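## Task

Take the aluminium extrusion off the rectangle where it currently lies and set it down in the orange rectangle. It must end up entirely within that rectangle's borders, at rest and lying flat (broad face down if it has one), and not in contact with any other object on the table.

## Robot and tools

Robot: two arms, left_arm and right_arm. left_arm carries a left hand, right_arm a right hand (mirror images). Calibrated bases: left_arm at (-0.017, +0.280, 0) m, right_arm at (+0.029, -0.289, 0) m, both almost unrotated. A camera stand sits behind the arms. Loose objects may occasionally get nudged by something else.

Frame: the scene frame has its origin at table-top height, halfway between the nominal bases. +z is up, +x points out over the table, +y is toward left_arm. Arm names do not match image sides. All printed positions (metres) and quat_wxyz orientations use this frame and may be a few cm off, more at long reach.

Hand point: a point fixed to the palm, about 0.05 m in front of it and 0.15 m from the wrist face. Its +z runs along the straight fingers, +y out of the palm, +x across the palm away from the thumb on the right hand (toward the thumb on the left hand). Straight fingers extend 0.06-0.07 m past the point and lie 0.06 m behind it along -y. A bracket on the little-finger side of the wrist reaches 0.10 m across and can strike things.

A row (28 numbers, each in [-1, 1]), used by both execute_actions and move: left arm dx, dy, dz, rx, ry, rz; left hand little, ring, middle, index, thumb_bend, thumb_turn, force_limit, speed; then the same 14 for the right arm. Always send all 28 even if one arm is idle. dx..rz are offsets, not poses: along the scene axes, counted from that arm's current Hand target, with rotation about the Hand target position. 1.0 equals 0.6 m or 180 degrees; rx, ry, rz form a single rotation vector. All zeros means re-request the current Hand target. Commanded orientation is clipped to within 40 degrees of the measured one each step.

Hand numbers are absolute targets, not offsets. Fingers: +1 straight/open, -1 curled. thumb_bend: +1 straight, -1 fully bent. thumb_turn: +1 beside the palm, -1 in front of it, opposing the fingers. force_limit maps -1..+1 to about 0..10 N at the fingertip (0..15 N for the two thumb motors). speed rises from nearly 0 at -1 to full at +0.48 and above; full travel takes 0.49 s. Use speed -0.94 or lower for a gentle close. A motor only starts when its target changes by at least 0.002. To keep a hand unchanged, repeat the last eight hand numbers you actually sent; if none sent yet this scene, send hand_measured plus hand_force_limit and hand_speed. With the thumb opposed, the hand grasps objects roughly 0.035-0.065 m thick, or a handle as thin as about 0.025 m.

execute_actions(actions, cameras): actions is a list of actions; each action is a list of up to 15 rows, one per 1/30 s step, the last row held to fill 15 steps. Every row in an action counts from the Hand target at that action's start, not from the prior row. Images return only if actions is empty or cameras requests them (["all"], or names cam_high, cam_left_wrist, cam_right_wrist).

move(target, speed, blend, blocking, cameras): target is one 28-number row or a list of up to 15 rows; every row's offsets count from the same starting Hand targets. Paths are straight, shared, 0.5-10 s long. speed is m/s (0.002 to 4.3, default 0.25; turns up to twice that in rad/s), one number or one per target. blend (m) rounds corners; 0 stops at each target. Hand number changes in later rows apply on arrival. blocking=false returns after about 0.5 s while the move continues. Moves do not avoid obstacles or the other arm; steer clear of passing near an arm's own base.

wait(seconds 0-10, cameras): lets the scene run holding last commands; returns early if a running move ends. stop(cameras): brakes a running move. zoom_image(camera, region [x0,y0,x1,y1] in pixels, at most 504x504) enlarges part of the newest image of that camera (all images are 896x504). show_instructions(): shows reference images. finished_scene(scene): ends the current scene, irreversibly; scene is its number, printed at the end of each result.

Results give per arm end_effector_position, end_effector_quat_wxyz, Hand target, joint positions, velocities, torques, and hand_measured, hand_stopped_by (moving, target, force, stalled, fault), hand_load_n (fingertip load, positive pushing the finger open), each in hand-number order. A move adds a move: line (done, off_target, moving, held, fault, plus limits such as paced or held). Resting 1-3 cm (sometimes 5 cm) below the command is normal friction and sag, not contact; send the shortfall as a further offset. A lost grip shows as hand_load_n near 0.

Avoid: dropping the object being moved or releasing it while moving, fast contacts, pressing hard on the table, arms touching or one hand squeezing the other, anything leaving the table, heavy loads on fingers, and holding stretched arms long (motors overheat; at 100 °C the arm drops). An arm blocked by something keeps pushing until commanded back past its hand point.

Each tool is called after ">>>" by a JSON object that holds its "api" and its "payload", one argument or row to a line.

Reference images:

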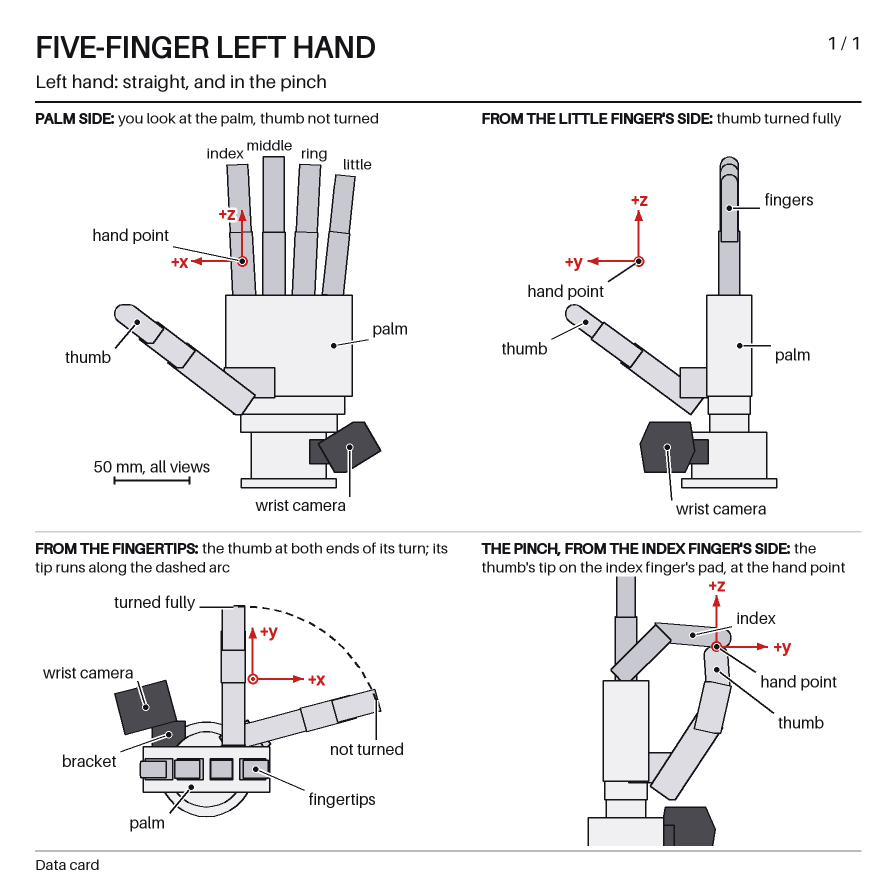

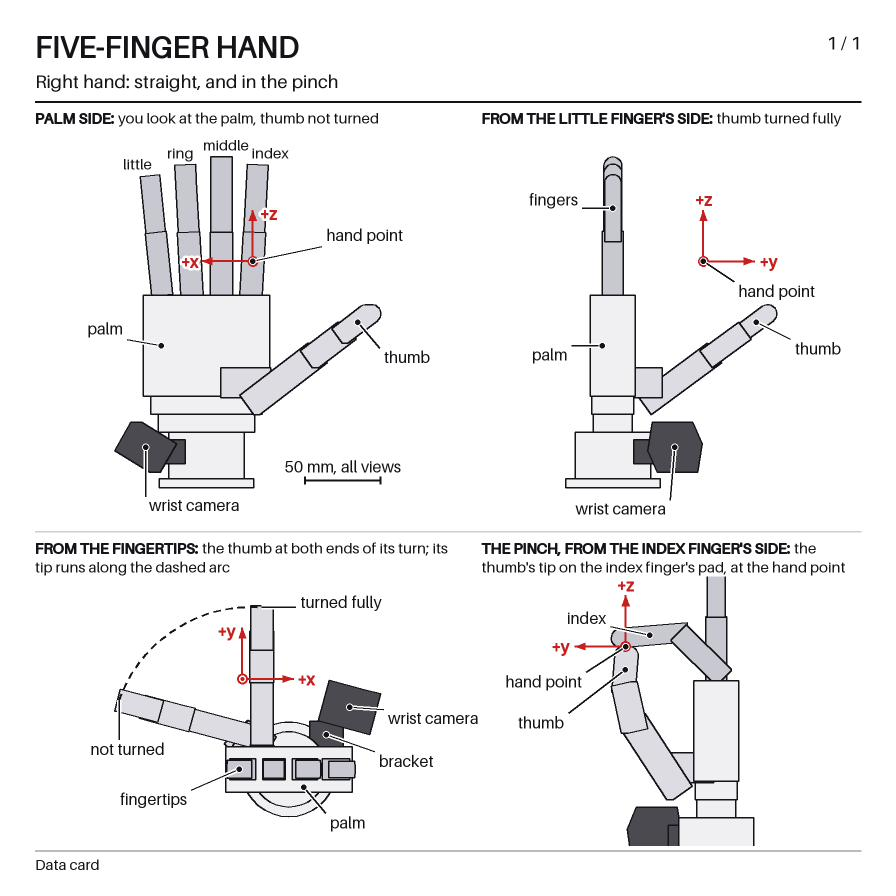

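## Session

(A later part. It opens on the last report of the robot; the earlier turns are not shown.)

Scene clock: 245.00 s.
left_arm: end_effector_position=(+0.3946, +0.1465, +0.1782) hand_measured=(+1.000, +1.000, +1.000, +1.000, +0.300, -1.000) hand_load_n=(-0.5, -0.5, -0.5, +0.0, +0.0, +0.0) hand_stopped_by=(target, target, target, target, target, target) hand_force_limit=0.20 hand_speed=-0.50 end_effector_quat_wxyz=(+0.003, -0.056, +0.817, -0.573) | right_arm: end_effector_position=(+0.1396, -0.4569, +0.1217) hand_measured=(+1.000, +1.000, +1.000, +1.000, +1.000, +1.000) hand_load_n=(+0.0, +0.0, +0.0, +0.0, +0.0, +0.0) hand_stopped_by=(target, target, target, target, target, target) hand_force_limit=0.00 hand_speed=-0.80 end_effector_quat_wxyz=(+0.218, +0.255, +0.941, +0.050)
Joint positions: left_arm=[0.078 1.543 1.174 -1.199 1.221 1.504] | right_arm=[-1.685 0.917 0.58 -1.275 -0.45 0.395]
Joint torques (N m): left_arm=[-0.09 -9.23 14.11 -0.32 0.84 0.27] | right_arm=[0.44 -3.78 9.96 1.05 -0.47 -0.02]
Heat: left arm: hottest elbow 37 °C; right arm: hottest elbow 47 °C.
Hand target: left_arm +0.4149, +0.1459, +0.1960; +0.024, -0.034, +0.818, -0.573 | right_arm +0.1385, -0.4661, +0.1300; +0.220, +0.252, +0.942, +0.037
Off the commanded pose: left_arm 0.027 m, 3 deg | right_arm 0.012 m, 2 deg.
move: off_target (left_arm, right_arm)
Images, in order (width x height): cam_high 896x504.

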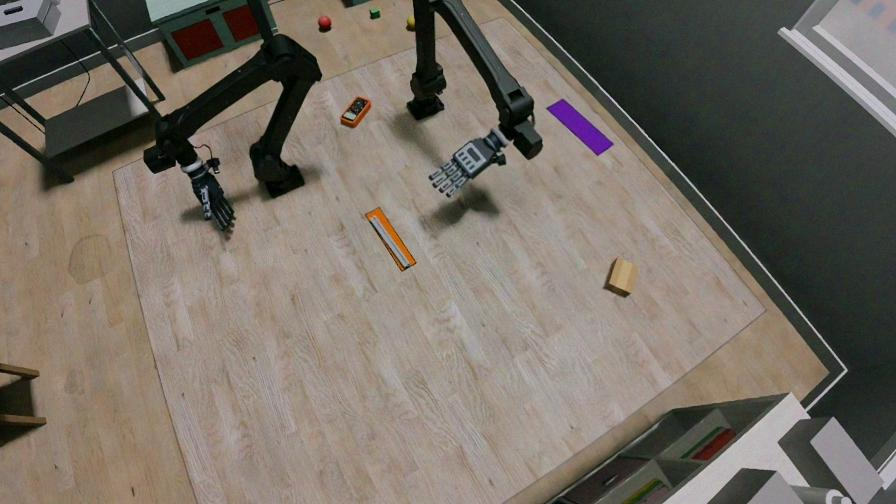

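>>> {"api": "zoom_image", "payload": {
  "camera": "cam_high",
  "region": [360, 200, 424, 276]
}}

>>> {"api": "zoom_image", "payload": {
  "camera": "cam_high",
  "region": [392, 250, 422, 276]
}}

>>> {"api": "zoom_image", "payload": {
  "camera": "cam_high",
  "region": [360, 202, 390, 228]
}}

Scaled by 6.632 from the camera's 896x504 image, which has a finer 1280x720 frame.

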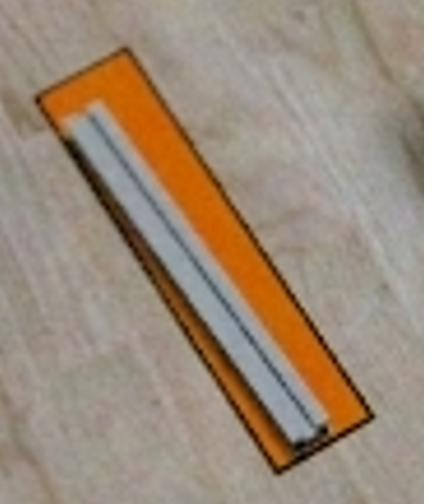

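Scaled by 16.800 from the camera's 896x504 image, which has a finer 1280x720 frame.

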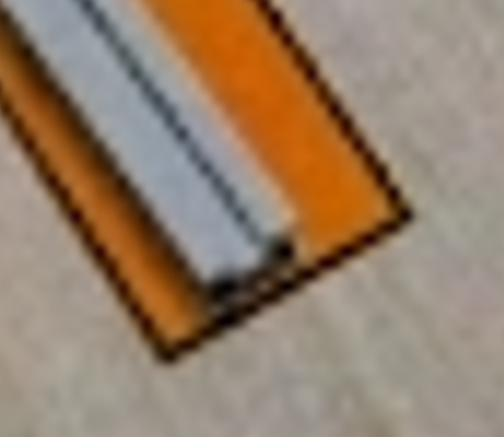

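Scaled by 16.800 from the camera's 896x504 image, which has a finer 1280x720 frame.

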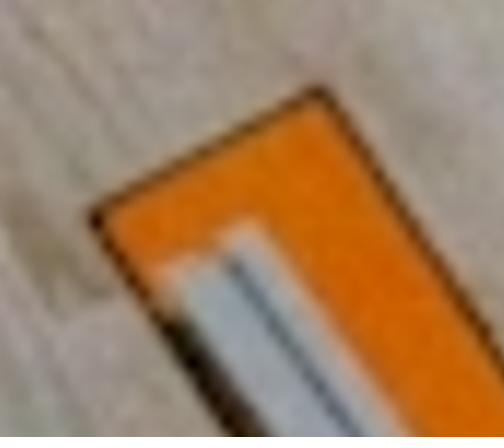

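>>> {"api": "move", "payload": {
  "target": [0,-0.3765,-0.127,0,0,0,1,1,1,1,0.25,-1,0.1,-0.3,0,0,0,0,0,0,1,1,1,1,1,1,0,-0.8],
  "speed": 0.25,
  "cameras": ["cam_high","cam_left_wrist"]
}}

Scene clock: 274.17 s.
left_arm: end_effector_position=(+0.4142, -0.0810, +0.1190) hand_measured=(+1.000, +1.000, +1.000, +1.000, +0.250, -1.000) hand_load_n=(+0.0, +0.0, +0.0, +0.0, +0.0, +0.5) hand_stopped_by=(target, target, target, target, target, target) hand_force_limit=0.10 hand_speed=-0.30 end_effector_quat_wxyz=(+0.021, -0.030, +0.821, -0.570) | right_arm: end_effector_position=(+0.1396, -0.4569, +0.1217) hand_measured=(+1.000, +1.000, +1.000, +1.000, +1.000, +1.000) hand_load_n=(+0.0, +0.0, +0.0, +0.0, +0.0, +0.0) hand_stopped_by=(target, target, target, target, target, target) hand_force_limit=0.00 hand_speed=-0.80 end_effector_quat_wxyz=(+0.218, +0.255, +0.941, +0.050)
Joint positions: left_arm=[-0.408 1.645 1.051 -0.078 0.976 0.582] | right_arm=[-1.685 0.917 0.58 -1.275 -0.45 0.395]
Joint torques (N m): left_arm=[0.5 -11.46 7.98 2.11 0.39 -0.1] | right_arm=[0.44 -3.78 9.96 1.06 -0.47 -0.02]
Heat: left arm: hottest elbow 39 °C; right arm: hottest elbow 47 °C.
Hand target: left_arm +0.4149, -0.0801, +0.1198; +0.024, -0.034, +0.818, -0.573 | right_arm +0.1385, -0.4661, +0.1300; +0.220, +0.252, +0.942, +0.037
Off the commanded pose: left_arm 0.001 m, 1 deg | right_arm 0.012 m, 2 deg.
move: off_target (right_arm)
Images, in order (width x height): cam_high 896x504, cam_left_wrist 896x504.

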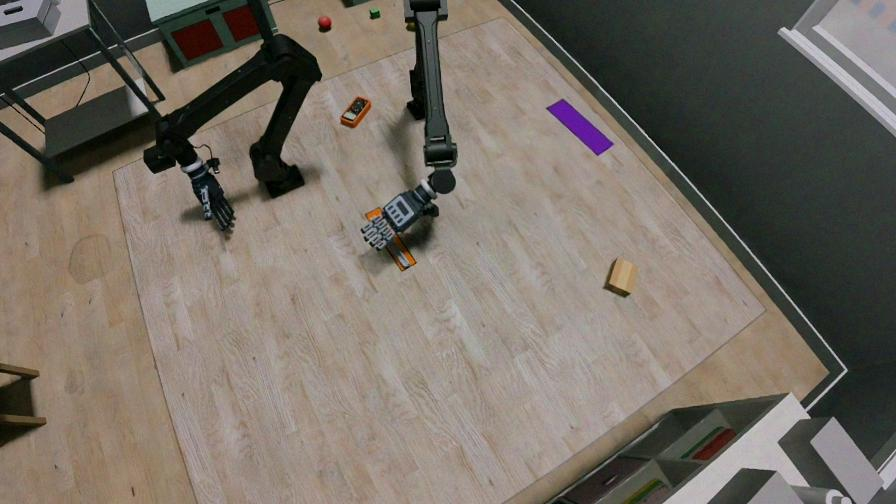

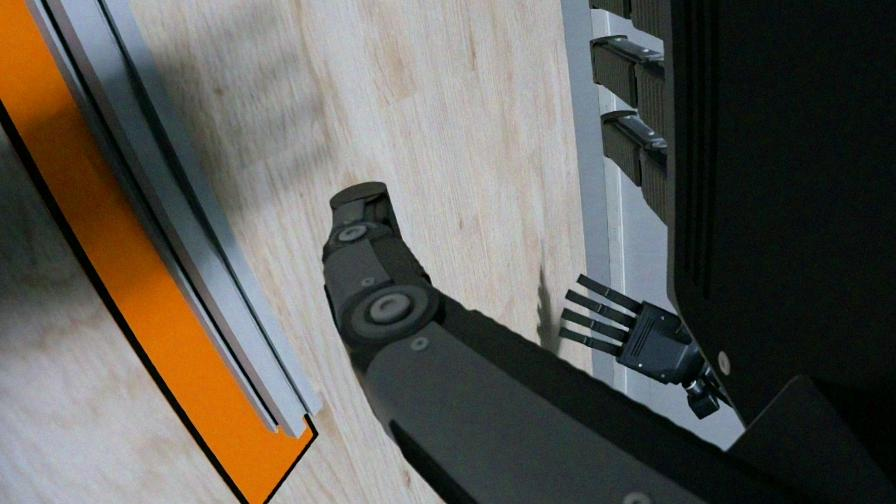

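>>> {"api": "move", "payload": {
  "target": [
    [0,0,-0.108,0,0,0,1,1,1,1,0.25,-1,0.1,-0.3,0,0,0,0,0,0,1,1,1,1,1,1,0,-0.8],
    [0,0,-0.145,0,0,0,1,1,1,1,0.25,-1,0.1,-0.3,0,0,0,0,0,0,1,1,1,1,1,1,0,-0.8]
  ],
  "speed": 0.06,
  "cameras": ["cam_left_wrist"]
}}

Scene clock: 279.83 s.
left_arm: end_effector_position=(+0.4138, -0.0807, +0.0333) hand_measured=(+1.000, +1.000, +1.000, +1.000, +0.250, -1.000) hand_load_n=(+0.0, +0.0, +0.0, +0.0, +0.0, +0.0) hand_stopped_by=(target, target, target, target, target, target) hand_force_limit=0.10 hand_speed=-0.30 end_effector_quat_wxyz=(+0.022, -0.030, +0.820, -0.571) | right_arm: end_effector_position=(+0.1396, -0.4569, +0.1217) hand_measured=(+1.000, +1.000, +1.000, +1.000, +1.000, +1.000) hand_load_n=(+0.0, -0.5, +0.0, +0.0, +0.0, +0.0) hand_stopped_by=(target, target, target, target, target, target) hand_force_limit=0.00 hand_speed=-0.80 end_effector_quat_wxyz=(+0.218, +0.255, +0.941, +0.050)
Joint positions: left_arm=[-0.408 1.8 0.975 0.155 0.976 0.582] | right_arm=[-1.685 0.917 0.58 -1.275 -0.45 0.395]
Joint torques (N m): left_arm=[0.5 -11.63 6.87 2.17 0.4 -0.08] | right_arm=[0.44 -3.78 9.98 1.05 -0.47 -0.02]
Heat: left arm: hottest elbow 39 °C; right arm: hottest elbow 47 °C.
Hand target: left_arm +0.4148, -0.0801, +0.0327; +0.024, -0.034, +0.818, -0.573 | right_arm +0.1385, -0.4661, +0.1300; +0.220, +0.252, +0.942, +0.037
Off the commanded pose: left_arm 0.001 m, 1 deg | right_arm 0.012 m, 2 deg.
move: off_target (right_arm)
Images, in order (width x height): cam_left_wrist 896x504.

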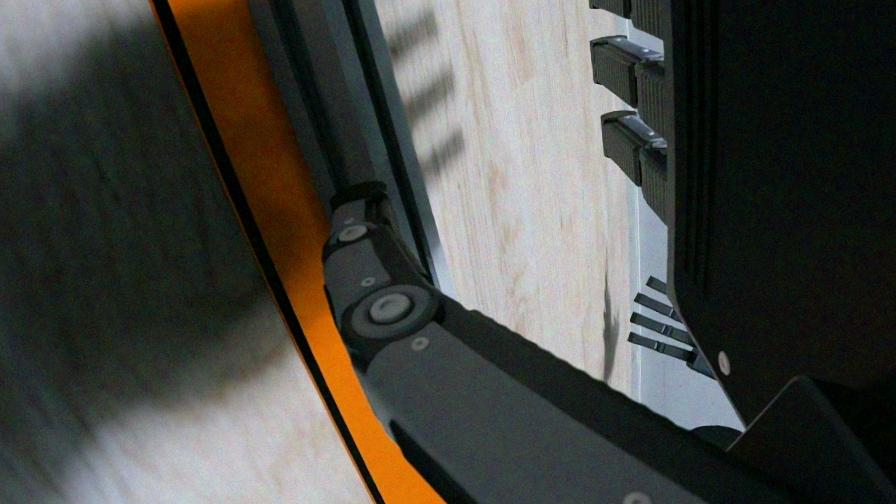

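>>> {"api": "move", "payload": {
  "target": [
    [0,0,-0.0145,0,0,0,1,1,1,1,0.25,-1,0.1,-0.3,0,0,0,0,0,0,1,1,1,1,1,1,0,-0.8],
    [0,0,-0.0285,0,0,0,1,1,1,1,0.25,-1,0.1,-0.3,0,0,0,0,0,0,1,1,1,1,1,1,0,-0.8]
  ],
  "speed": 0.04,
  "cameras": ["cam_left_wrist"]
}}

Scene clock: 284.90 s.
left_arm: end_effector_position=(+0.4145, -0.0811, +0.0179) hand_measured=(+1.000, +1.000, +1.000, +1.000, +0.250, -1.000) hand_load_n=(+0.0, +0.0, +0.0, +0.0, +0.0, +0.0) hand_stopped_by=(target, target, target, target, target, target) hand_force_limit=0.10 hand_speed=-0.30 end_effector_quat_wxyz=(+0.023, -0.029, +0.820, -0.571) | right_arm: end_effector_position=(+0.1396, -0.4569, +0.1217) hand_measured=(+1.000, +1.000, +1.000, +1.000, +1.000, +1.000) hand_load_n=(+0.0, +0.0, +0.0, +0.0, +0.0, +0.0) hand_stopped_by=(target, target, target, target, target, target) hand_force_limit=0.00 hand_speed=-0.80 end_effector_quat_wxyz=(+0.218, +0.255, +0.941, +0.050)
Joint positions: left_arm=[-0.408 1.834 0.968 0.2 0.976 0.582] | right_arm=[-1.685 0.917 0.58 -1.275 -0.45 0.395]
Joint torques (N m): left_arm=[0.5 -11.81 6.52 2.14 0.4 -0.07] | right_arm=[0.5 -3.78 9.98 1.05 -0.47 -0.02]
Heat: left arm: hottest elbow 38 °C; right arm: hottest elbow 47 °C.
Hand target: left_arm +0.4147, -0.0800, +0.0155; +0.024, -0.034, +0.819, -0.573 | right_arm +0.1385, -0.4661, +0.1300; +0.220, +0.252, +0.942, +0.037
Off the commanded pose: left_arm 0.003 m, 1 deg | right_arm 0.012 m, 2 deg.
move: off_target (right_arm)
Images, in order (width x height): cam_left_wrist 896x504.

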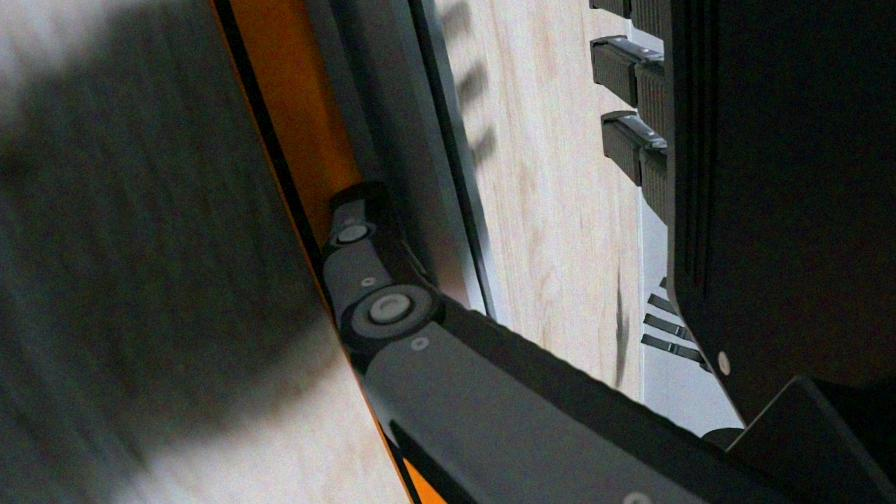

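>>> {"api": "move", "payload": {
  "target": [
    [0,0,-0.004,0,0,0,0.5,0.5,0.2,0.2,0.25,-1,-0.5,-0.5,0,0,0,0,0,0,1,1,1,1,1,1,0,-0.8]
  ],
  "speed": 0.04
}}

>>> {"api": "move", "payload": {
  "target": [
    [0,0,0,0,0,0,0.5,0.5,-0.15,-0.15,0.25,-1,-0.5,-0.8,0,0,0,0,0,0,1,1,1,1,1,1,0,-0.8]
  ],
  "speed": 0.04,
  "cameras": ["cam_left_wrist"]
}}

Scene clock: 288.80 s.
left_arm: end_effector_position=(+0.4155, -0.0815, +0.0174) hand_measured=(+0.500, +0.500, +0.200, +0.200, +0.250, -1.000) hand_load_n=(+0.0, +0.0, +1.0, +0.0, +0.0, +0.0) hand_stopped_by=(target, target, target, target, target, target) hand_force_limit=-0.50 hand_speed=-0.50 end_effector_quat_wxyz=(+0.025, -0.028, +0.819, -0.572) | right_arm: end_effector_position=(+0.1396, -0.4569, +0.1217) hand_measured=(+1.000, +1.000, +1.000, +1.000, +1.000, +1.000) hand_load_n=(+0.0, +0.0, +0.0, -0.5, +0.0, +0.0) hand_stopped_by=(target, target, target, target, target, target) hand_force_limit=0.00 hand_speed=-0.80 end_effector_quat_wxyz=(+0.218, +0.255, +0.941, +0.050)
Joint positions: left_arm=[-0.408 1.837 0.968 0.209 0.976 0.58] | right_arm=[-1.685 0.917 0.58 -1.275 -0.45 0.395]
Joint torques (N m): left_arm=[0.67 -11.69 6.42 2.06 0.39 -0.05] | right_arm=[0.44 -3.72 9.98 1.05 -0.47 -0.02]
Heat: left arm: hottest elbow 38 °C; right arm: hottest elbow 47 °C.
Hand target: left_arm +0.4147, -0.0800, +0.0130; +0.024, -0.034, +0.819, -0.573 | right_arm +0.1385, -0.4661, +0.1300; +0.220, +0.252, +0.942, +0.037
Off the commanded pose: left_arm 0.005 m, 1 deg | right_arm 0.012 m, 2 deg.
move: off_target (right_arm)

Scene clock: 289.50 s.
left_arm: end_effector_position=(+0.4161, -0.0826, +0.0189) hand_measured=(+0.500, +0.500, -0.018, -0.038, +0.252, -1.000) hand_load_n=(+0.0, +0.0, +4.5, +4.0, +5.0, -2.0) hand_stopped_by=(target, target, force, force, target, target) hand_force_limit=-0.50 hand_speed=-0.80 end_effector_quat_wxyz=(+0.027, -0.025, +0.817, -0.575) | right_arm: end_effector_position=(+0.1396, -0.4569, +0.1217) hand_measured=(+1.000, +1.000, +1.000, +1.000, +1.000, +1.000) hand_load_n=(+0.0, +0.0, +0.0, +0.0, +0.0, +0.0) hand_stopped_by=(target, target, target, target, target, target) hand_force_limit=0.00 hand_speed=-0.80 end_effector_quat_wxyz=(+0.218, +0.255, +0.941, +0.050)
Joint positions: left_arm=[-0.408 1.837 0.968 0.218 0.979 0.579] | right_arm=[-1.685 0.917 0.58 -1.275 -0.45 0.395]
Joint torques (N m): left_arm=[0.56 -11.58 6.41 1.7 0.23 -0.04] | right_arm=[0.44 -3.78 9.98 1.06 -0.47 -0.02]
Heat: left arm: hottest elbow 38 °C; right arm: hottest elbow 47 °C.
Hand target: left_arm +0.4148, -0.0800, +0.0131; +0.024, -0.034, +0.819, -0.573 | right_arm +0.1385, -0.4661, +0.1300; +0.220, +0.252, +0.942, +0.037
Off the commanded pose: left_arm 0.007 m, 1 deg | right_arm 0.012 m, 2 deg.
move: off_target (right_arm)
Images, in order (width x height): cam_left_wrist 896x504.

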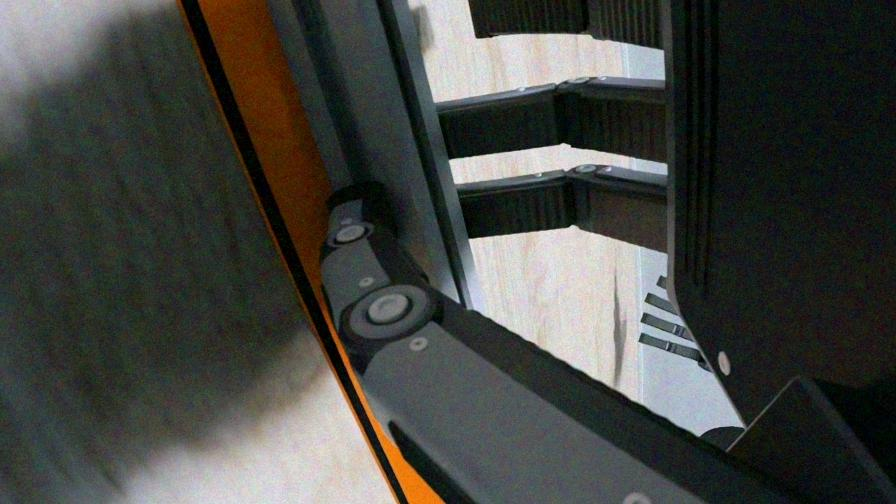

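>>> {"api": "move", "payload": {
  "target": [
    [0,0,0,0,0,0,0.5,0.4,-0.4,-0.45,0.2,-1,0.2,-0.8,0,0,0,0,0,0,1,1,1,1,1,1,0,-0.8],
    [-0.01,0.005,0.06,0,0,0,0.5,0.4,-0.4,-0.45,0.2,-1,0.2,-0.8,0,0,0,0,0,0,1,1,1,1,1,1,0,-0.8],
    [-0.03,0.02,0.12,0,0,-0.0139,0.5,0.4,-0.4,-0.45,0.2,-1,0.2,-0.8,0,0,0,0,0,0,1,1,1,1,1,1,0,-0.8]
  ],
  "speed": 0.06,
  "blend": [0,0.01,0],
  "cameras": ["cam_high","cam_left_wrist"]
}}

>>> {"api": "zoom_image", "payload": {
  "camera": "cam_high",
  "region": [350, 190, 430, 280]
}}

Scene clock: 298.90 s.
left_arm: end_effector_position=(+0.3889, -0.0693, +0.0688) hand_measured=(+0.500, +0.400, -0.032, -0.052, +0.250, -1.000) hand_load_n=(+0.0, +0.0, +9.0, +7.0, +11.0, -1.5) hand_stopped_by=(target, target, force, force, force, target) hand_force_limit=0.20 hand_speed=-0.80 end_effector_quat_wxyz=(-0.003, -0.027, +0.823, -0.567) | right_arm: end_effector_position=(+0.1396, -0.4569, +0.1217) hand_measured=(+1.000, +1.000, +1.000, +1.000, +1.000, +1.000) hand_load_n=(+0.0, +0.0, +0.0, +0.0, +0.0, +0.0) hand_stopped_by=(target, target, target, target, target, target) hand_force_limit=0.00 hand_speed=-0.80 end_effector_quat_wxyz=(+0.218, +0.255, +0.941, +0.050)
Joint positions: left_arm=[-0.401 1.692 0.96 -0.006 1.012 0.618] | right_arm=[-1.685 0.917 0.58 -1.275 -0.45 0.395]
Joint torques (N m): left_arm=[0.97 -12.81 8.99 0.94 0.73 0.23] | right_arm=[0.44 -3.78 9.96 1.06 -0.47 -0.02]
Heat: left arm: hottest elbow 37 °C; right arm: hottest elbow 47 °C.
Hand target: left_arm +0.3968, -0.0680, +0.0851; +0.011, -0.016, +0.819, -0.573 | right_arm +0.1385, -0.4661, +0.1300; +0.220, +0.252, +0.942, +0.037
Off the commanded pose: left_arm 0.018 m, 2 deg | right_arm 0.012 m, 2 deg.
move: off_target (left_arm, right_arm)
Images, in order (width x height): cam_high 896x504, cam_left_wrist 896x504.

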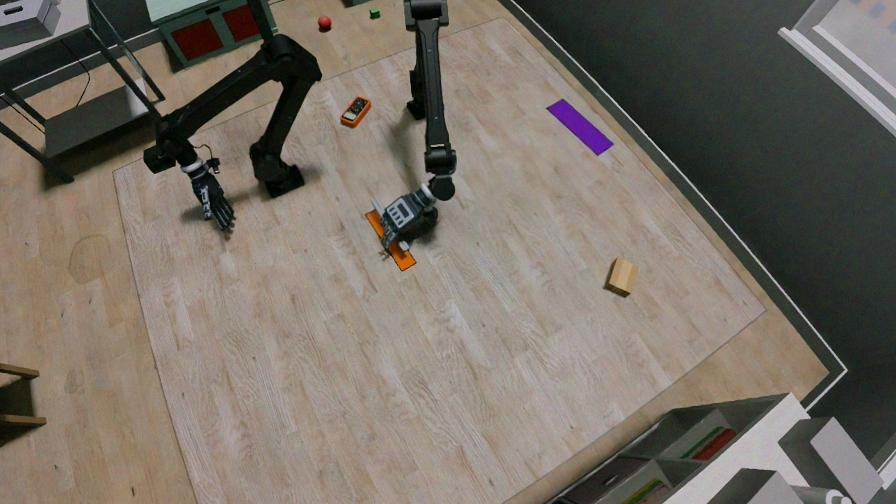

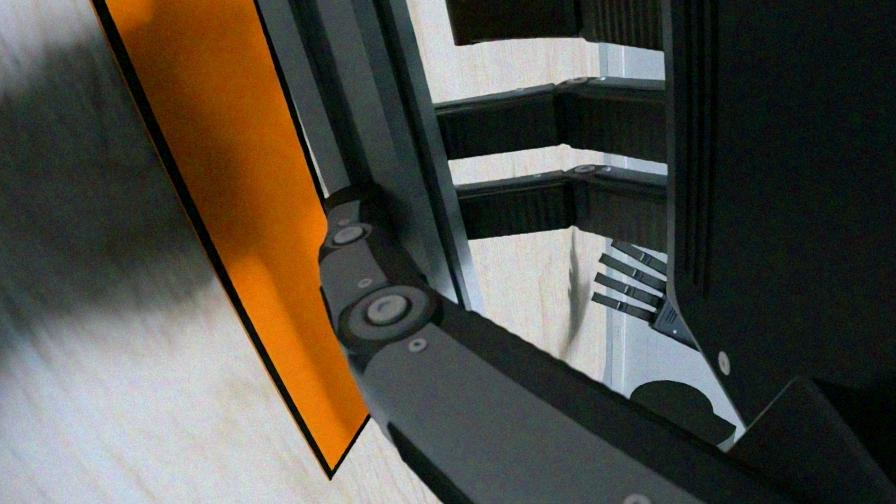

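Scaled by 5.600 from the camera's 896x504 image, which has a finer 1280x720 frame.

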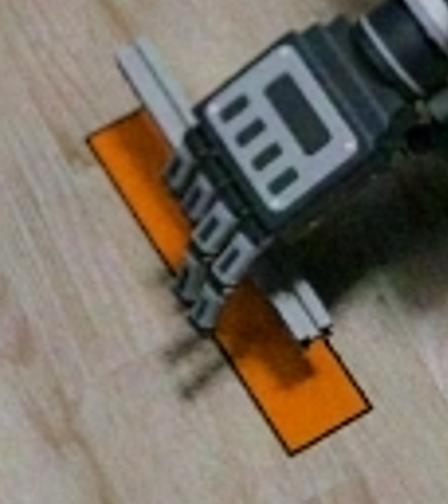

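>>> {"api": "move", "payload": {
  "target": [
    [0.016,-0.012,-0.055,0,0,0,0.5,0.4,-0.4,-0.45,0.2,-1,0.2,-0.8,0,0,0,0,0,0,1,1,1,1,1,1,0,-0.8]
  ],
  "speed": 0.06,
  "cameras": ["cam_high","cam_left_wrist"]
}}

>>> {"api": "zoom_image", "payload": {
  "camera": "cam_high",
  "region": [350, 190, 430, 280]
}}

Scene clock: 311.03 s.
left_arm: end_effector_position=(+0.3930, -0.0707, +0.0410) hand_measured=(+0.500, +0.400, -0.032, -0.052, +0.250, -1.000) hand_load_n=(+0.0, +0.0, +9.0, +7.0, +11.0, -1.5) hand_stopped_by=(target, target, force, force, force, target) hand_force_limit=0.20 hand_speed=-0.80 end_effector_quat_wxyz=(-0.008, -0.030, +0.825, -0.565) | right_arm: end_effector_position=(+0.1396, -0.4569, +0.1217) hand_measured=(+1.000, +1.000, +1.000, +1.000, +1.000, +1.000) hand_load_n=(+0.0, +0.0, +0.0, +0.0, +0.0, +0.0) hand_stopped_by=(target, target, target, target, target, target) hand_force_limit=0.00 hand_speed=-0.80 end_effector_quat_wxyz=(+0.218, +0.255, +0.941, +0.050)
Joint positions: left_arm=[-0.401 1.758 0.96 0.046 1.011 0.619] | right_arm=[-1.685 0.917 0.58 -1.275 -0.45 0.395]
Joint torques (N m): left_arm=[0.5 -11.52 9.21 2.14 0.58 0.16] | right_arm=[0.44 -3.78 9.96 1.06 -0.47 -0.02]
Heat: left arm: hottest elbow 37 °C; right arm: hottest elbow 47 °C.
Hand target: left_arm +0.4063, -0.0752, +0.0521; +0.011, -0.016, +0.819, -0.573 | right_arm +0.1385, -0.4661, +0.1300; +0.220, +0.252, +0.942, +0.037
Off the commanded pose: left_arm 0.018 m, 3 deg | right_arm 0.012 m, 2 deg.
move: off_target (left_arm, right_arm)
Images, in order (width x height): cam_high 896x504, cam_left_wrist 896x504.

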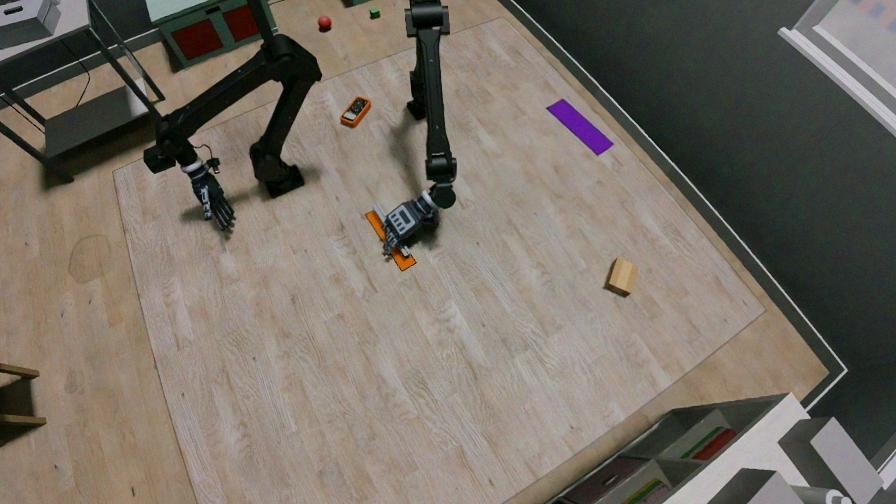

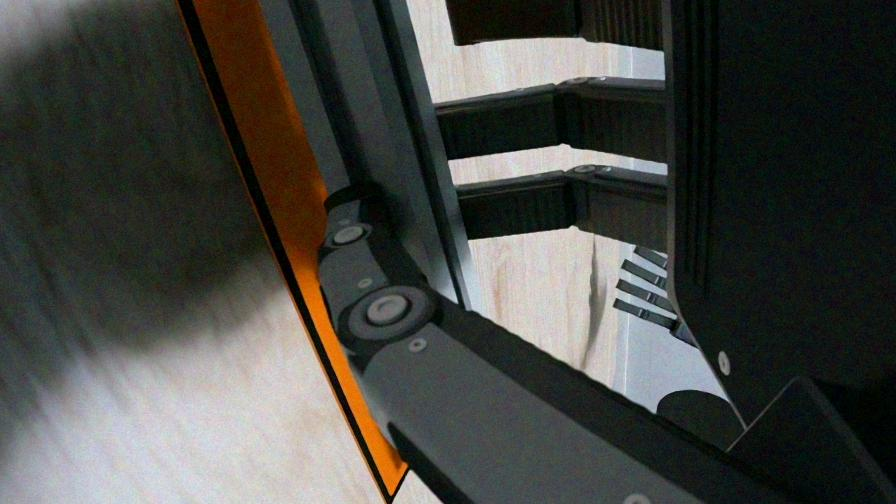

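Scaled by 5.600 from the camera's 896x504 image, which has a finer 1280x720 frame.

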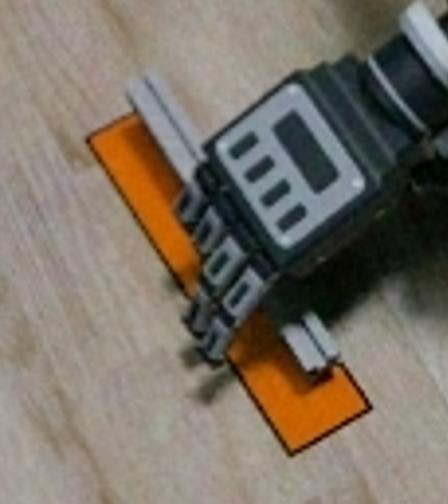

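>>> {"api": "move", "payload": {
  "target": [
    [0.008,-0.013,-0.025,0,0,0,0.5,0.4,-0.4,-0.45,0.2,-1,0.2,-0.8,0,0,0,0,0,0,1,1,1,1,1,1,0,-0.8]
  ],
  "speed": 0.06,
  "cameras": ["cam_high","cam_left_wrist"]
}}

>>> {"api": "zoom_image", "payload": {
  "camera": "cam_high",
  "region": [350, 190, 430, 280]
}}

Scene clock: 320.30 s.
left_arm: end_effector_position=(+0.3980, -0.0720, +0.0246) hand_measured=(+0.500, +0.400, -0.032, -0.052, +0.250, -1.000) hand_load_n=(+0.0, +0.0, +9.5, +7.0, +11.0, -1.5) hand_stopped_by=(target, target, force, force, force, target) hand_force_limit=0.20 hand_speed=-0.80 end_effector_quat_wxyz=(-0.003, -0.030, +0.825, -0.564) | right_arm: end_effector_position=(+0.1396, -0.4569, +0.1217) hand_measured=(+1.000, +1.000, +1.000, +1.000, +1.000, +1.000) hand_load_n=(+0.0, +0.0, +0.0, +0.0, +0.0, +0.0) hand_stopped_by=(target, target, target, target, target, target) hand_force_limit=0.00 hand_speed=-0.80 end_effector_quat_wxyz=(+0.218, +0.255, +0.941, +0.050)
Joint positions: left_arm=[-0.401 1.798 0.96 0.093 1.005 0.619] | right_arm=[-1.685 0.917 0.58 -1.275 -0.45 0.395]
Joint torques (N m): left_arm=[-0.32 -11.63 9.88 2.1 0.54 0.01] | right_arm=[0.5 -3.78 9.98 1.07 -0.47 -0.02]
Heat: left arm: hottest elbow 37 °C; right arm: hottest elbow 47 °C.
Hand target: left_arm +0.4111, -0.0830, +0.0371; +0.011, -0.016, +0.819, -0.573 | right_arm +0.1385, -0.4661, +0.1300; +0.220, +0.252, +0.942, +0.037
Off the commanded pose: left_arm 0.021 m, 3 deg | right_arm 0.012 m, 2 deg.
move: off_target (left_arm, right_arm)
Images, in order (width x height): cam_high 896x504, cam_left_wrist 896x504.

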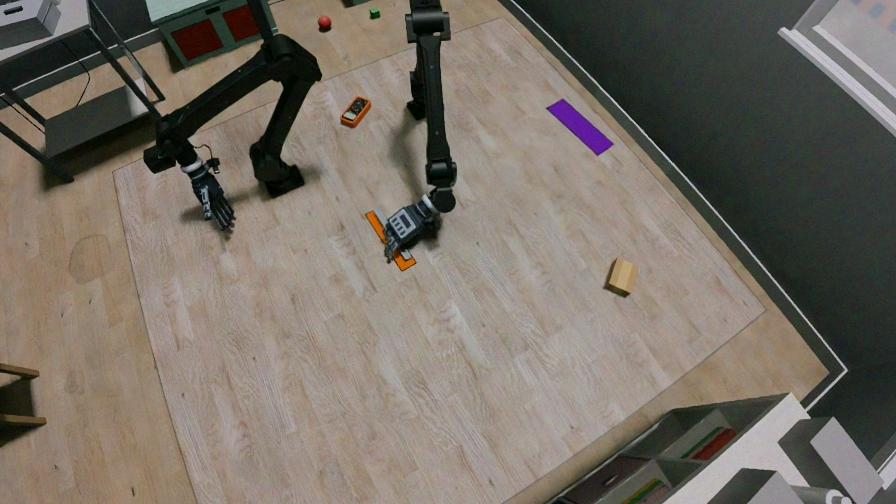

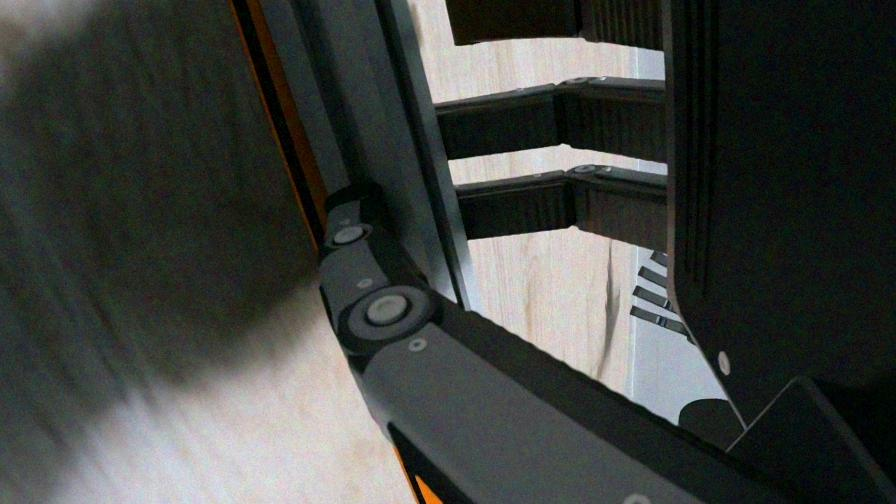

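Scaled by 5.600 from the camera's 896x504 image, which has a finer 1280x720 frame.

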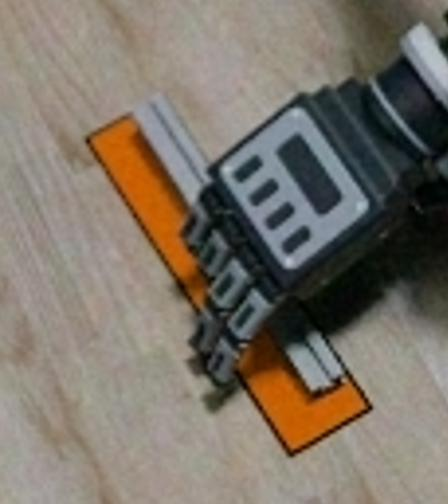

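>>> {"api": "move", "payload": {
  "target": [
    [0.003,-0.016,-0.001,0,0,0,0.5,0.4,-0.4,-0.45,0.2,-1,0.2,-0.8,0,0,0,0,0,0,1,1,1,1,1,1,0,-0.8]
  ],
  "speed": 0.08
}}

Scene clock: 327.83 s.
left_arm: end_effector_position=(+0.3962, -0.0788, +0.0229) hand_measured=(+0.500, +0.400, -0.032, -0.052, +0.250, -1.000) hand_load_n=(+0.0, +0.0, +9.0, +7.5, +11.0, -1.0) hand_stopped_by=(target, target, force, force, force, target) hand_force_limit=0.20 hand_speed=-0.80 end_effector_quat_wxyz=(+0.000, -0.024, +0.826, -0.563) | right_arm: end_effector_position=(+0.1396, -0.4569, +0.1217) hand_measured=(+1.000, +1.000, +1.000, +1.000, +1.000, +1.000) hand_load_n=(-0.5, +0.0, +0.0, +0.0, +0.0, +0.0) hand_stopped_by=(target, target, target, target, target, target) hand_force_limit=0.00 hand_speed=-0.80 end_effector_quat_wxyz=(+0.218, +0.255, +0.941, +0.050)
Joint positions: left_arm=[-0.416 1.802 0.96 0.109 0.994 0.617] | right_arm=[-1.685 0.917 0.58 -1.275 -0.45 0.395]
Joint torques (N m): left_arm=[-0.32 -11.22 11.06 2.02 0.48 -0.16] | right_arm=[0.44 -3.72 9.96 1.05 -0.47 -0.02]
Heat: left arm: hottest elbow 36 °C; right arm: hottest elbow 47 °C.
Hand target: left_arm +0.4130, -0.0925, +0.0365; +0.011, -0.016, +0.819, -0.573 | right_arm +0.1385, -0.4661, +0.1300; +0.220, +0.252, +0.942, +0.037
Off the commanded pose: left_arm 0.026 m, 2 deg | right_arm 0.012 m, 2 deg.
move: off_target (left_arm, right_arm)

>>> {"api": "move", "payload": {
  "target": [
    [0.004,0,-0.009,0,0,0,0.5,0.4,-0.4,-0.45,0.2,-1,0.2,-0.8,0,0,0,0,0,0,1,1,1,1,1,1,0,-0.8]
  ],
  "speed": 0.05,
  "cameras": ["cam_high","cam_left_wrist"]
}}

>>> {"api": "zoom_image", "payload": {
  "camera": "cam_high",
  "region": [350, 190, 430, 280]
}}

Scene clock: 341.27 s.
left_arm: end_effector_position=(+0.3972, -0.0795, +0.0206) hand_measured=(+0.500, +0.400, -0.032, -0.052, +0.250, -1.000) hand_load_n=(+0.0, +0.0, +8.5, +8.0, +11.0, -0.5) hand_stopped_by=(target, target, force, force, force, target) hand_force_limit=0.20 hand_speed=-0.80 end_effector_quat_wxyz=(+0.001, -0.023, +0.825, -0.565) | right_arm: end_effector_position=(+0.1396, -0.4569, +0.1217) hand_measured=(+1.000, +1.000, +1.000, +1.000, +1.000, +1.000) hand_load_n=(+0.0, +0.0, +0.0, +0.0, +0.0, +0.0) hand_stopped_by=(target, target, target, target, target, target) hand_force_limit=0.00 hand_speed=-0.80 end_effector_quat_wxyz=(+0.218, +0.255, +0.941, +0.050)
Joint positions: left_arm=[-0.416 1.81 0.96 0.121 0.995 0.616] | right_arm=[-1.685 0.917 0.58 -1.275 -0.45 0.395]
Joint torques (N m): left_arm=[-0.15 -10.7 11.36 1.88 0.49 -0.14] | right_arm=[0.44 -3.78 9.96 1.05 -0.47 -0.02]
Heat: left arm: hottest elbow 37 °C; right arm: hottest elbow 47 °C.
Hand target: left_arm +0.4154, -0.0925, +0.0311; +0.011, -0.016, +0.819, -0.573 | right_arm +0.1385, -0.4661, +0.1300; +0.220, +0.252, +0.942, +0.037
Off the commanded pose: left_arm 0.025 m, 2 deg | right_arm 0.012 m, 2 deg.
move: off_target (left_arm, right_arm)
Images, in order (width x height): cam_high 896x504, cam_left_wrist 896x504.

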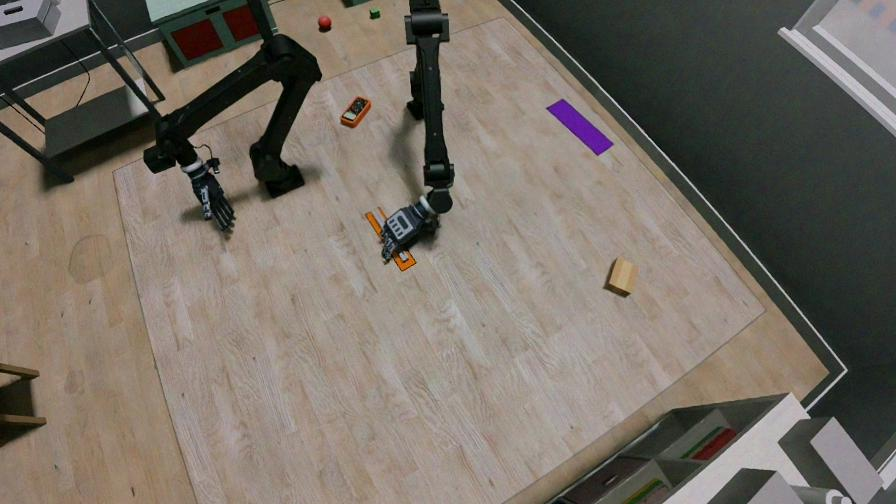

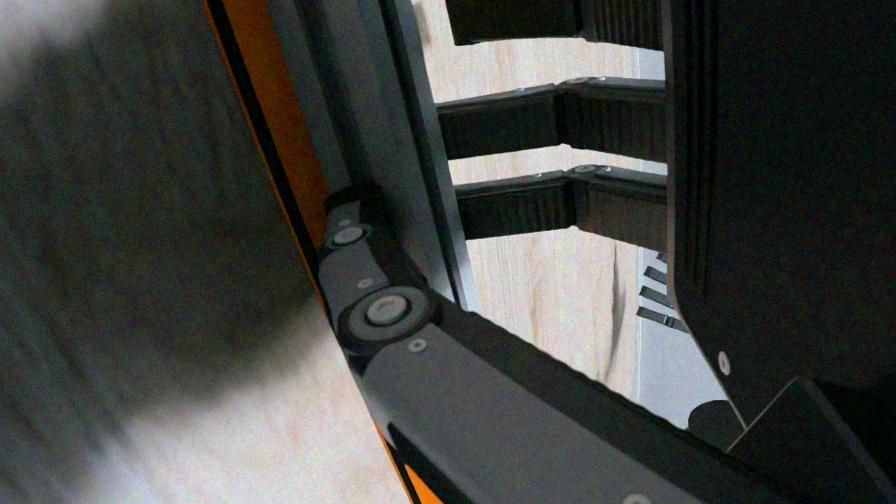

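Scaled by 5.600 from the camera's 896x504 image, which has a finer 1280x720 frame.

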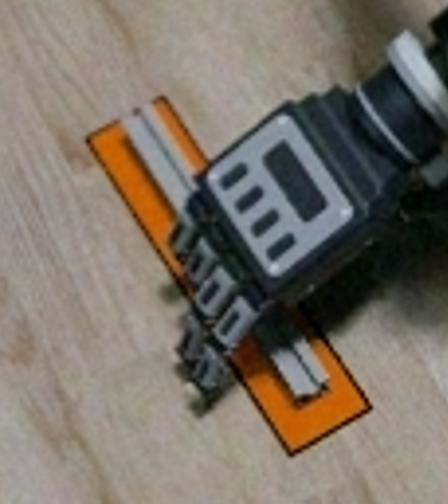

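>>> {"api": "move", "payload": {
  "target": [
    [0,0,-0.008,0,0,0,0.5,0.4,-0.4,-0.45,0.2,-1,0.2,-0.8,0,0,0,0,0,0,1,1,1,1,1,1,0,-0.8]
  ],
  "speed": 0.05
}}

Scene clock: 347.67 s.
left_arm: end_effector_position=(+0.3979, -0.0804, +0.0201) hand_measured=(+0.500, +0.400, -0.032, -0.052, +0.250, -1.000) hand_load_n=(+0.0, +0.0, +8.0, +7.5, +11.5, -0.5) hand_stopped_by=(target, target, force, force, force, target) hand_force_limit=0.20 hand_speed=-0.80 end_effector_quat_wxyz=(+0.002, -0.021, +0.823, -0.567) | right_arm: end_effector_position=(+0.1396, -0.4569, +0.1217) hand_measured=(+1.000, +1.000, +1.000, +1.000, +1.000, +1.000) hand_load_n=(+0.0, +0.0, +0.0, +0.0, -0.5, +0.0) hand_stopped_by=(target, target, target, target, target, target) hand_force_limit=0.00 hand_speed=-0.80 end_effector_quat_wxyz=(+0.218, +0.255, +0.941, +0.050)
Joint positions: left_arm=[-0.416 1.814 0.96 0.133 0.998 0.613] | right_arm=[-1.685 0.917 0.58 -1.275 -0.45 0.395]
Joint torques (N m): left_arm=[-0.15 -10.4 11.15 1.92 0.31 -0.1] | right_arm=[0.44 -3.78 9.98 1.06 -0.47 -0.02]
Heat: left arm: hottest elbow 37 °C; right arm: hottest elbow 47 °C.
Hand target: left_arm +0.4154, -0.0926, +0.0263; +0.011, -0.016, +0.819, -0.573 | right_arm +0.1385, -0.4661, +0.1300; +0.220, +0.252, +0.942, +0.037
Off the commanded pose: left_arm 0.022 m, 1 deg | right_arm 0.012 m, 2 deg.
move: off_target (left_arm, right_arm)

>>> {"api": "move", "payload": {
  "target": [0,0,0.003,0,0,0,1,1,1,1,0.3,-1,0.2,-0.5,0,0,0,0,0,0,1,1,1,1,1,1,0,-0.8],
  "speed": 0.05,
  "cameras": ["cam_left_wrist"]
}}

>>> {"api": "move", "payload": {
  "target": [
    [0,0.004,0.12,0,0,0,1,1,1,1,0.3,-1,0.2,-0.5,0,0,0,0,0,0,1,1,1,1,1,1,0,-0.8],
    [0,0.3,0.25,0,0,0,1,1,1,1,0.3,-1,0.2,-0.5,0,0,0,0,0,0,1,1,1,1,1,1,0,-0.8]
  ],
  "speed": [0.08,0.25],
  "blend": [0.02,0],
  "cameras": ["cam_high"]
}}

>>> {"api": "zoom_image", "payload": {
  "camera": "cam_high",
  "region": [360, 200, 424, 276]
}}

Scene clock: 354.57 s.
left_arm: end_effector_position=(+0.3975, -0.0803, +0.0170) hand_measured=(+1.000, +1.000, +1.000, +1.000, +0.300, -1.000) hand_load_n=(+0.0, +0.0, +0.0, +0.0, -1.0, -0.5) hand_stopped_by=(target, target, target, target, target, target) hand_force_limit=0.20 hand_speed=-0.50 end_effector_quat_wxyz=(-0.001, -0.025, +0.824, -0.566) | right_arm: end_effector_position=(+0.1396, -0.4569, +0.1217) hand_measured=(+1.000, +1.000, +1.000, +1.000, +1.000, +1.000) hand_load_n=(+0.0, +0.0, +0.0, +0.0, +0.0, +0.0) hand_stopped_by=(target, target, target, target, target, target) hand_force_limit=0.00 hand_speed=-0.80 end_effector_quat_wxyz=(+0.218, +0.255, +0.941, +0.050)
Joint positions: left_arm=[-0.416 1.821 0.961 0.134 0.997 0.607] | right_arm=[-1.685 0.917 0.58 -1.275 -0.45 0.395]
Joint torques (N m): left_arm=[-0.21 -11.11 11.11 1.74 0.39 -0.04] | right_arm=[0.44 -3.84 9.96 1.06 -0.47 -0.02]
Heat: left arm: hottest elbow 37 °C; right arm: hottest elbow 47 °C.
Hand target: left_arm +0.4155, -0.0926, +0.0283; +0.011, -0.016, +0.819, -0.573 | right_arm +0.1385, -0.4661, +0.1300; +0.220, +0.252, +0.942, +0.037
Off the commanded pose: left_arm 0.024 m, 2 deg | right_arm 0.012 m, 2 deg.
move: off_target (left_arm, right_arm)
Images, in order (width x height): cam_left_wrist 896x504.

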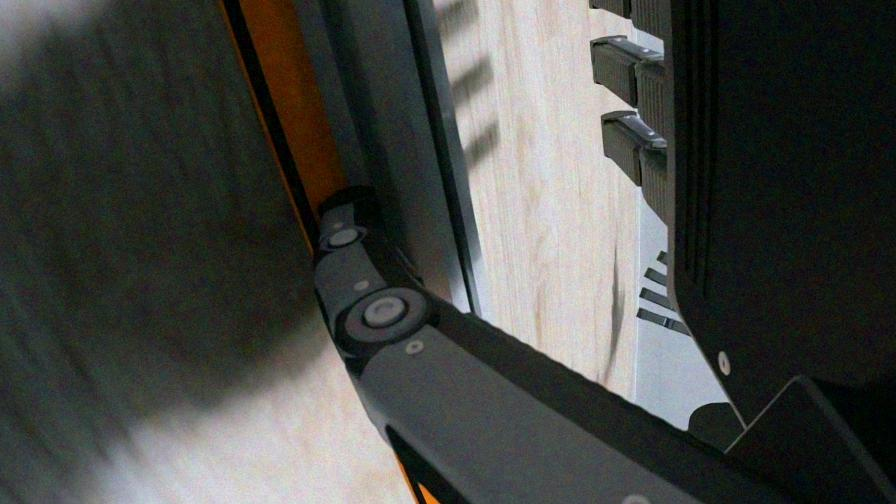

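Scene clock: 357.67 s.
left_arm: end_effector_position=(+0.3935, +0.0898, +0.1585) hand_measured=(+1.000, +1.000, +1.000, +1.000, +0.300, -1.000) hand_load_n=(+0.0, +0.0, +0.0, +0.0, +0.0, +0.0) hand_stopped_by=(target, target, target, target, target, target) hand_force_limit=0.20 hand_speed=-0.50 end_effector_quat_wxyz=(-0.011, -0.038, +0.820, -0.571) | right_arm: end_effector_position=(+0.1396, -0.4569, +0.1217) hand_measured=(+1.000, +1.000, +1.000, +1.000, +1.000, +1.000) hand_load_n=(+0.0, +0.0, +0.0, +0.0, +0.0, +0.0) hand_stopped_by=(target, target, target, target, target, target) hand_force_limit=0.00 hand_speed=-0.80 end_effector_quat_wxyz=(+0.218, +0.255, +0.941, +0.050)
Joint positions: left_arm=[-0.056 1.539 1.111 -0.911 1.204 1.258] | right_arm=[-1.685 0.917 0.58 -1.275 -0.45 0.395]
Joint torques (N m): left_arm=[0.15 -9.35 14.24 0.01 0.93 0.27] | right_arm=[0.44 -3.78 9.98 1.06 -0.47 -0.02]
Heat: left arm: hottest elbow 37 °C; right arm: hottest elbow 47 °C.
Hand target: left_arm +0.4154, +0.0873, +0.1782; +0.011, -0.016, +0.819, -0.573 | right_arm +0.1385, -0.4661, +0.1300; +0.220, +0.252, +0.942, +0.037
Off the commanded pose: left_arm 0.030 m, 4 deg | right_arm 0.012 m, 2 deg.
move: off_target (left_arm, right_arm)
Images, in order (width x height): cam_high 896x504.

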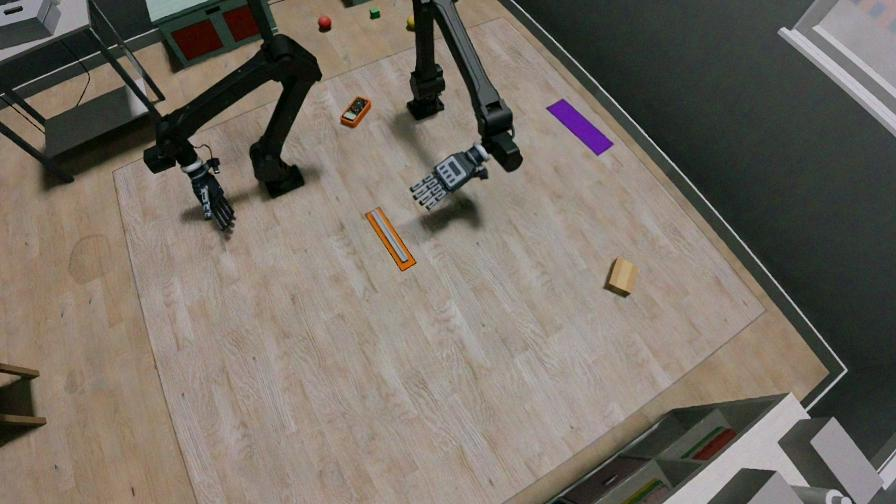

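Scaled by 6.632 from the camera's 896x504 image, which has a finer 1280x720 frame.

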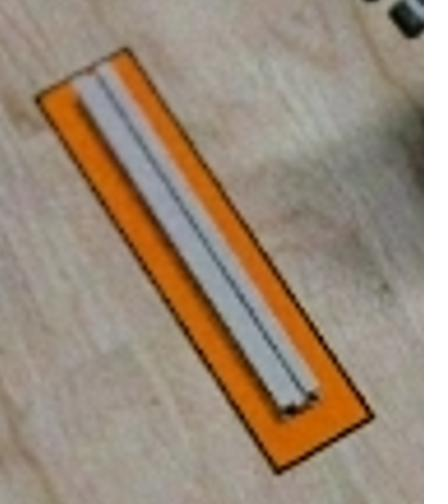

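>>> {"api": "finished_scene", "payload": {
  "scene": 2
}}

The scene is finished: the task was done.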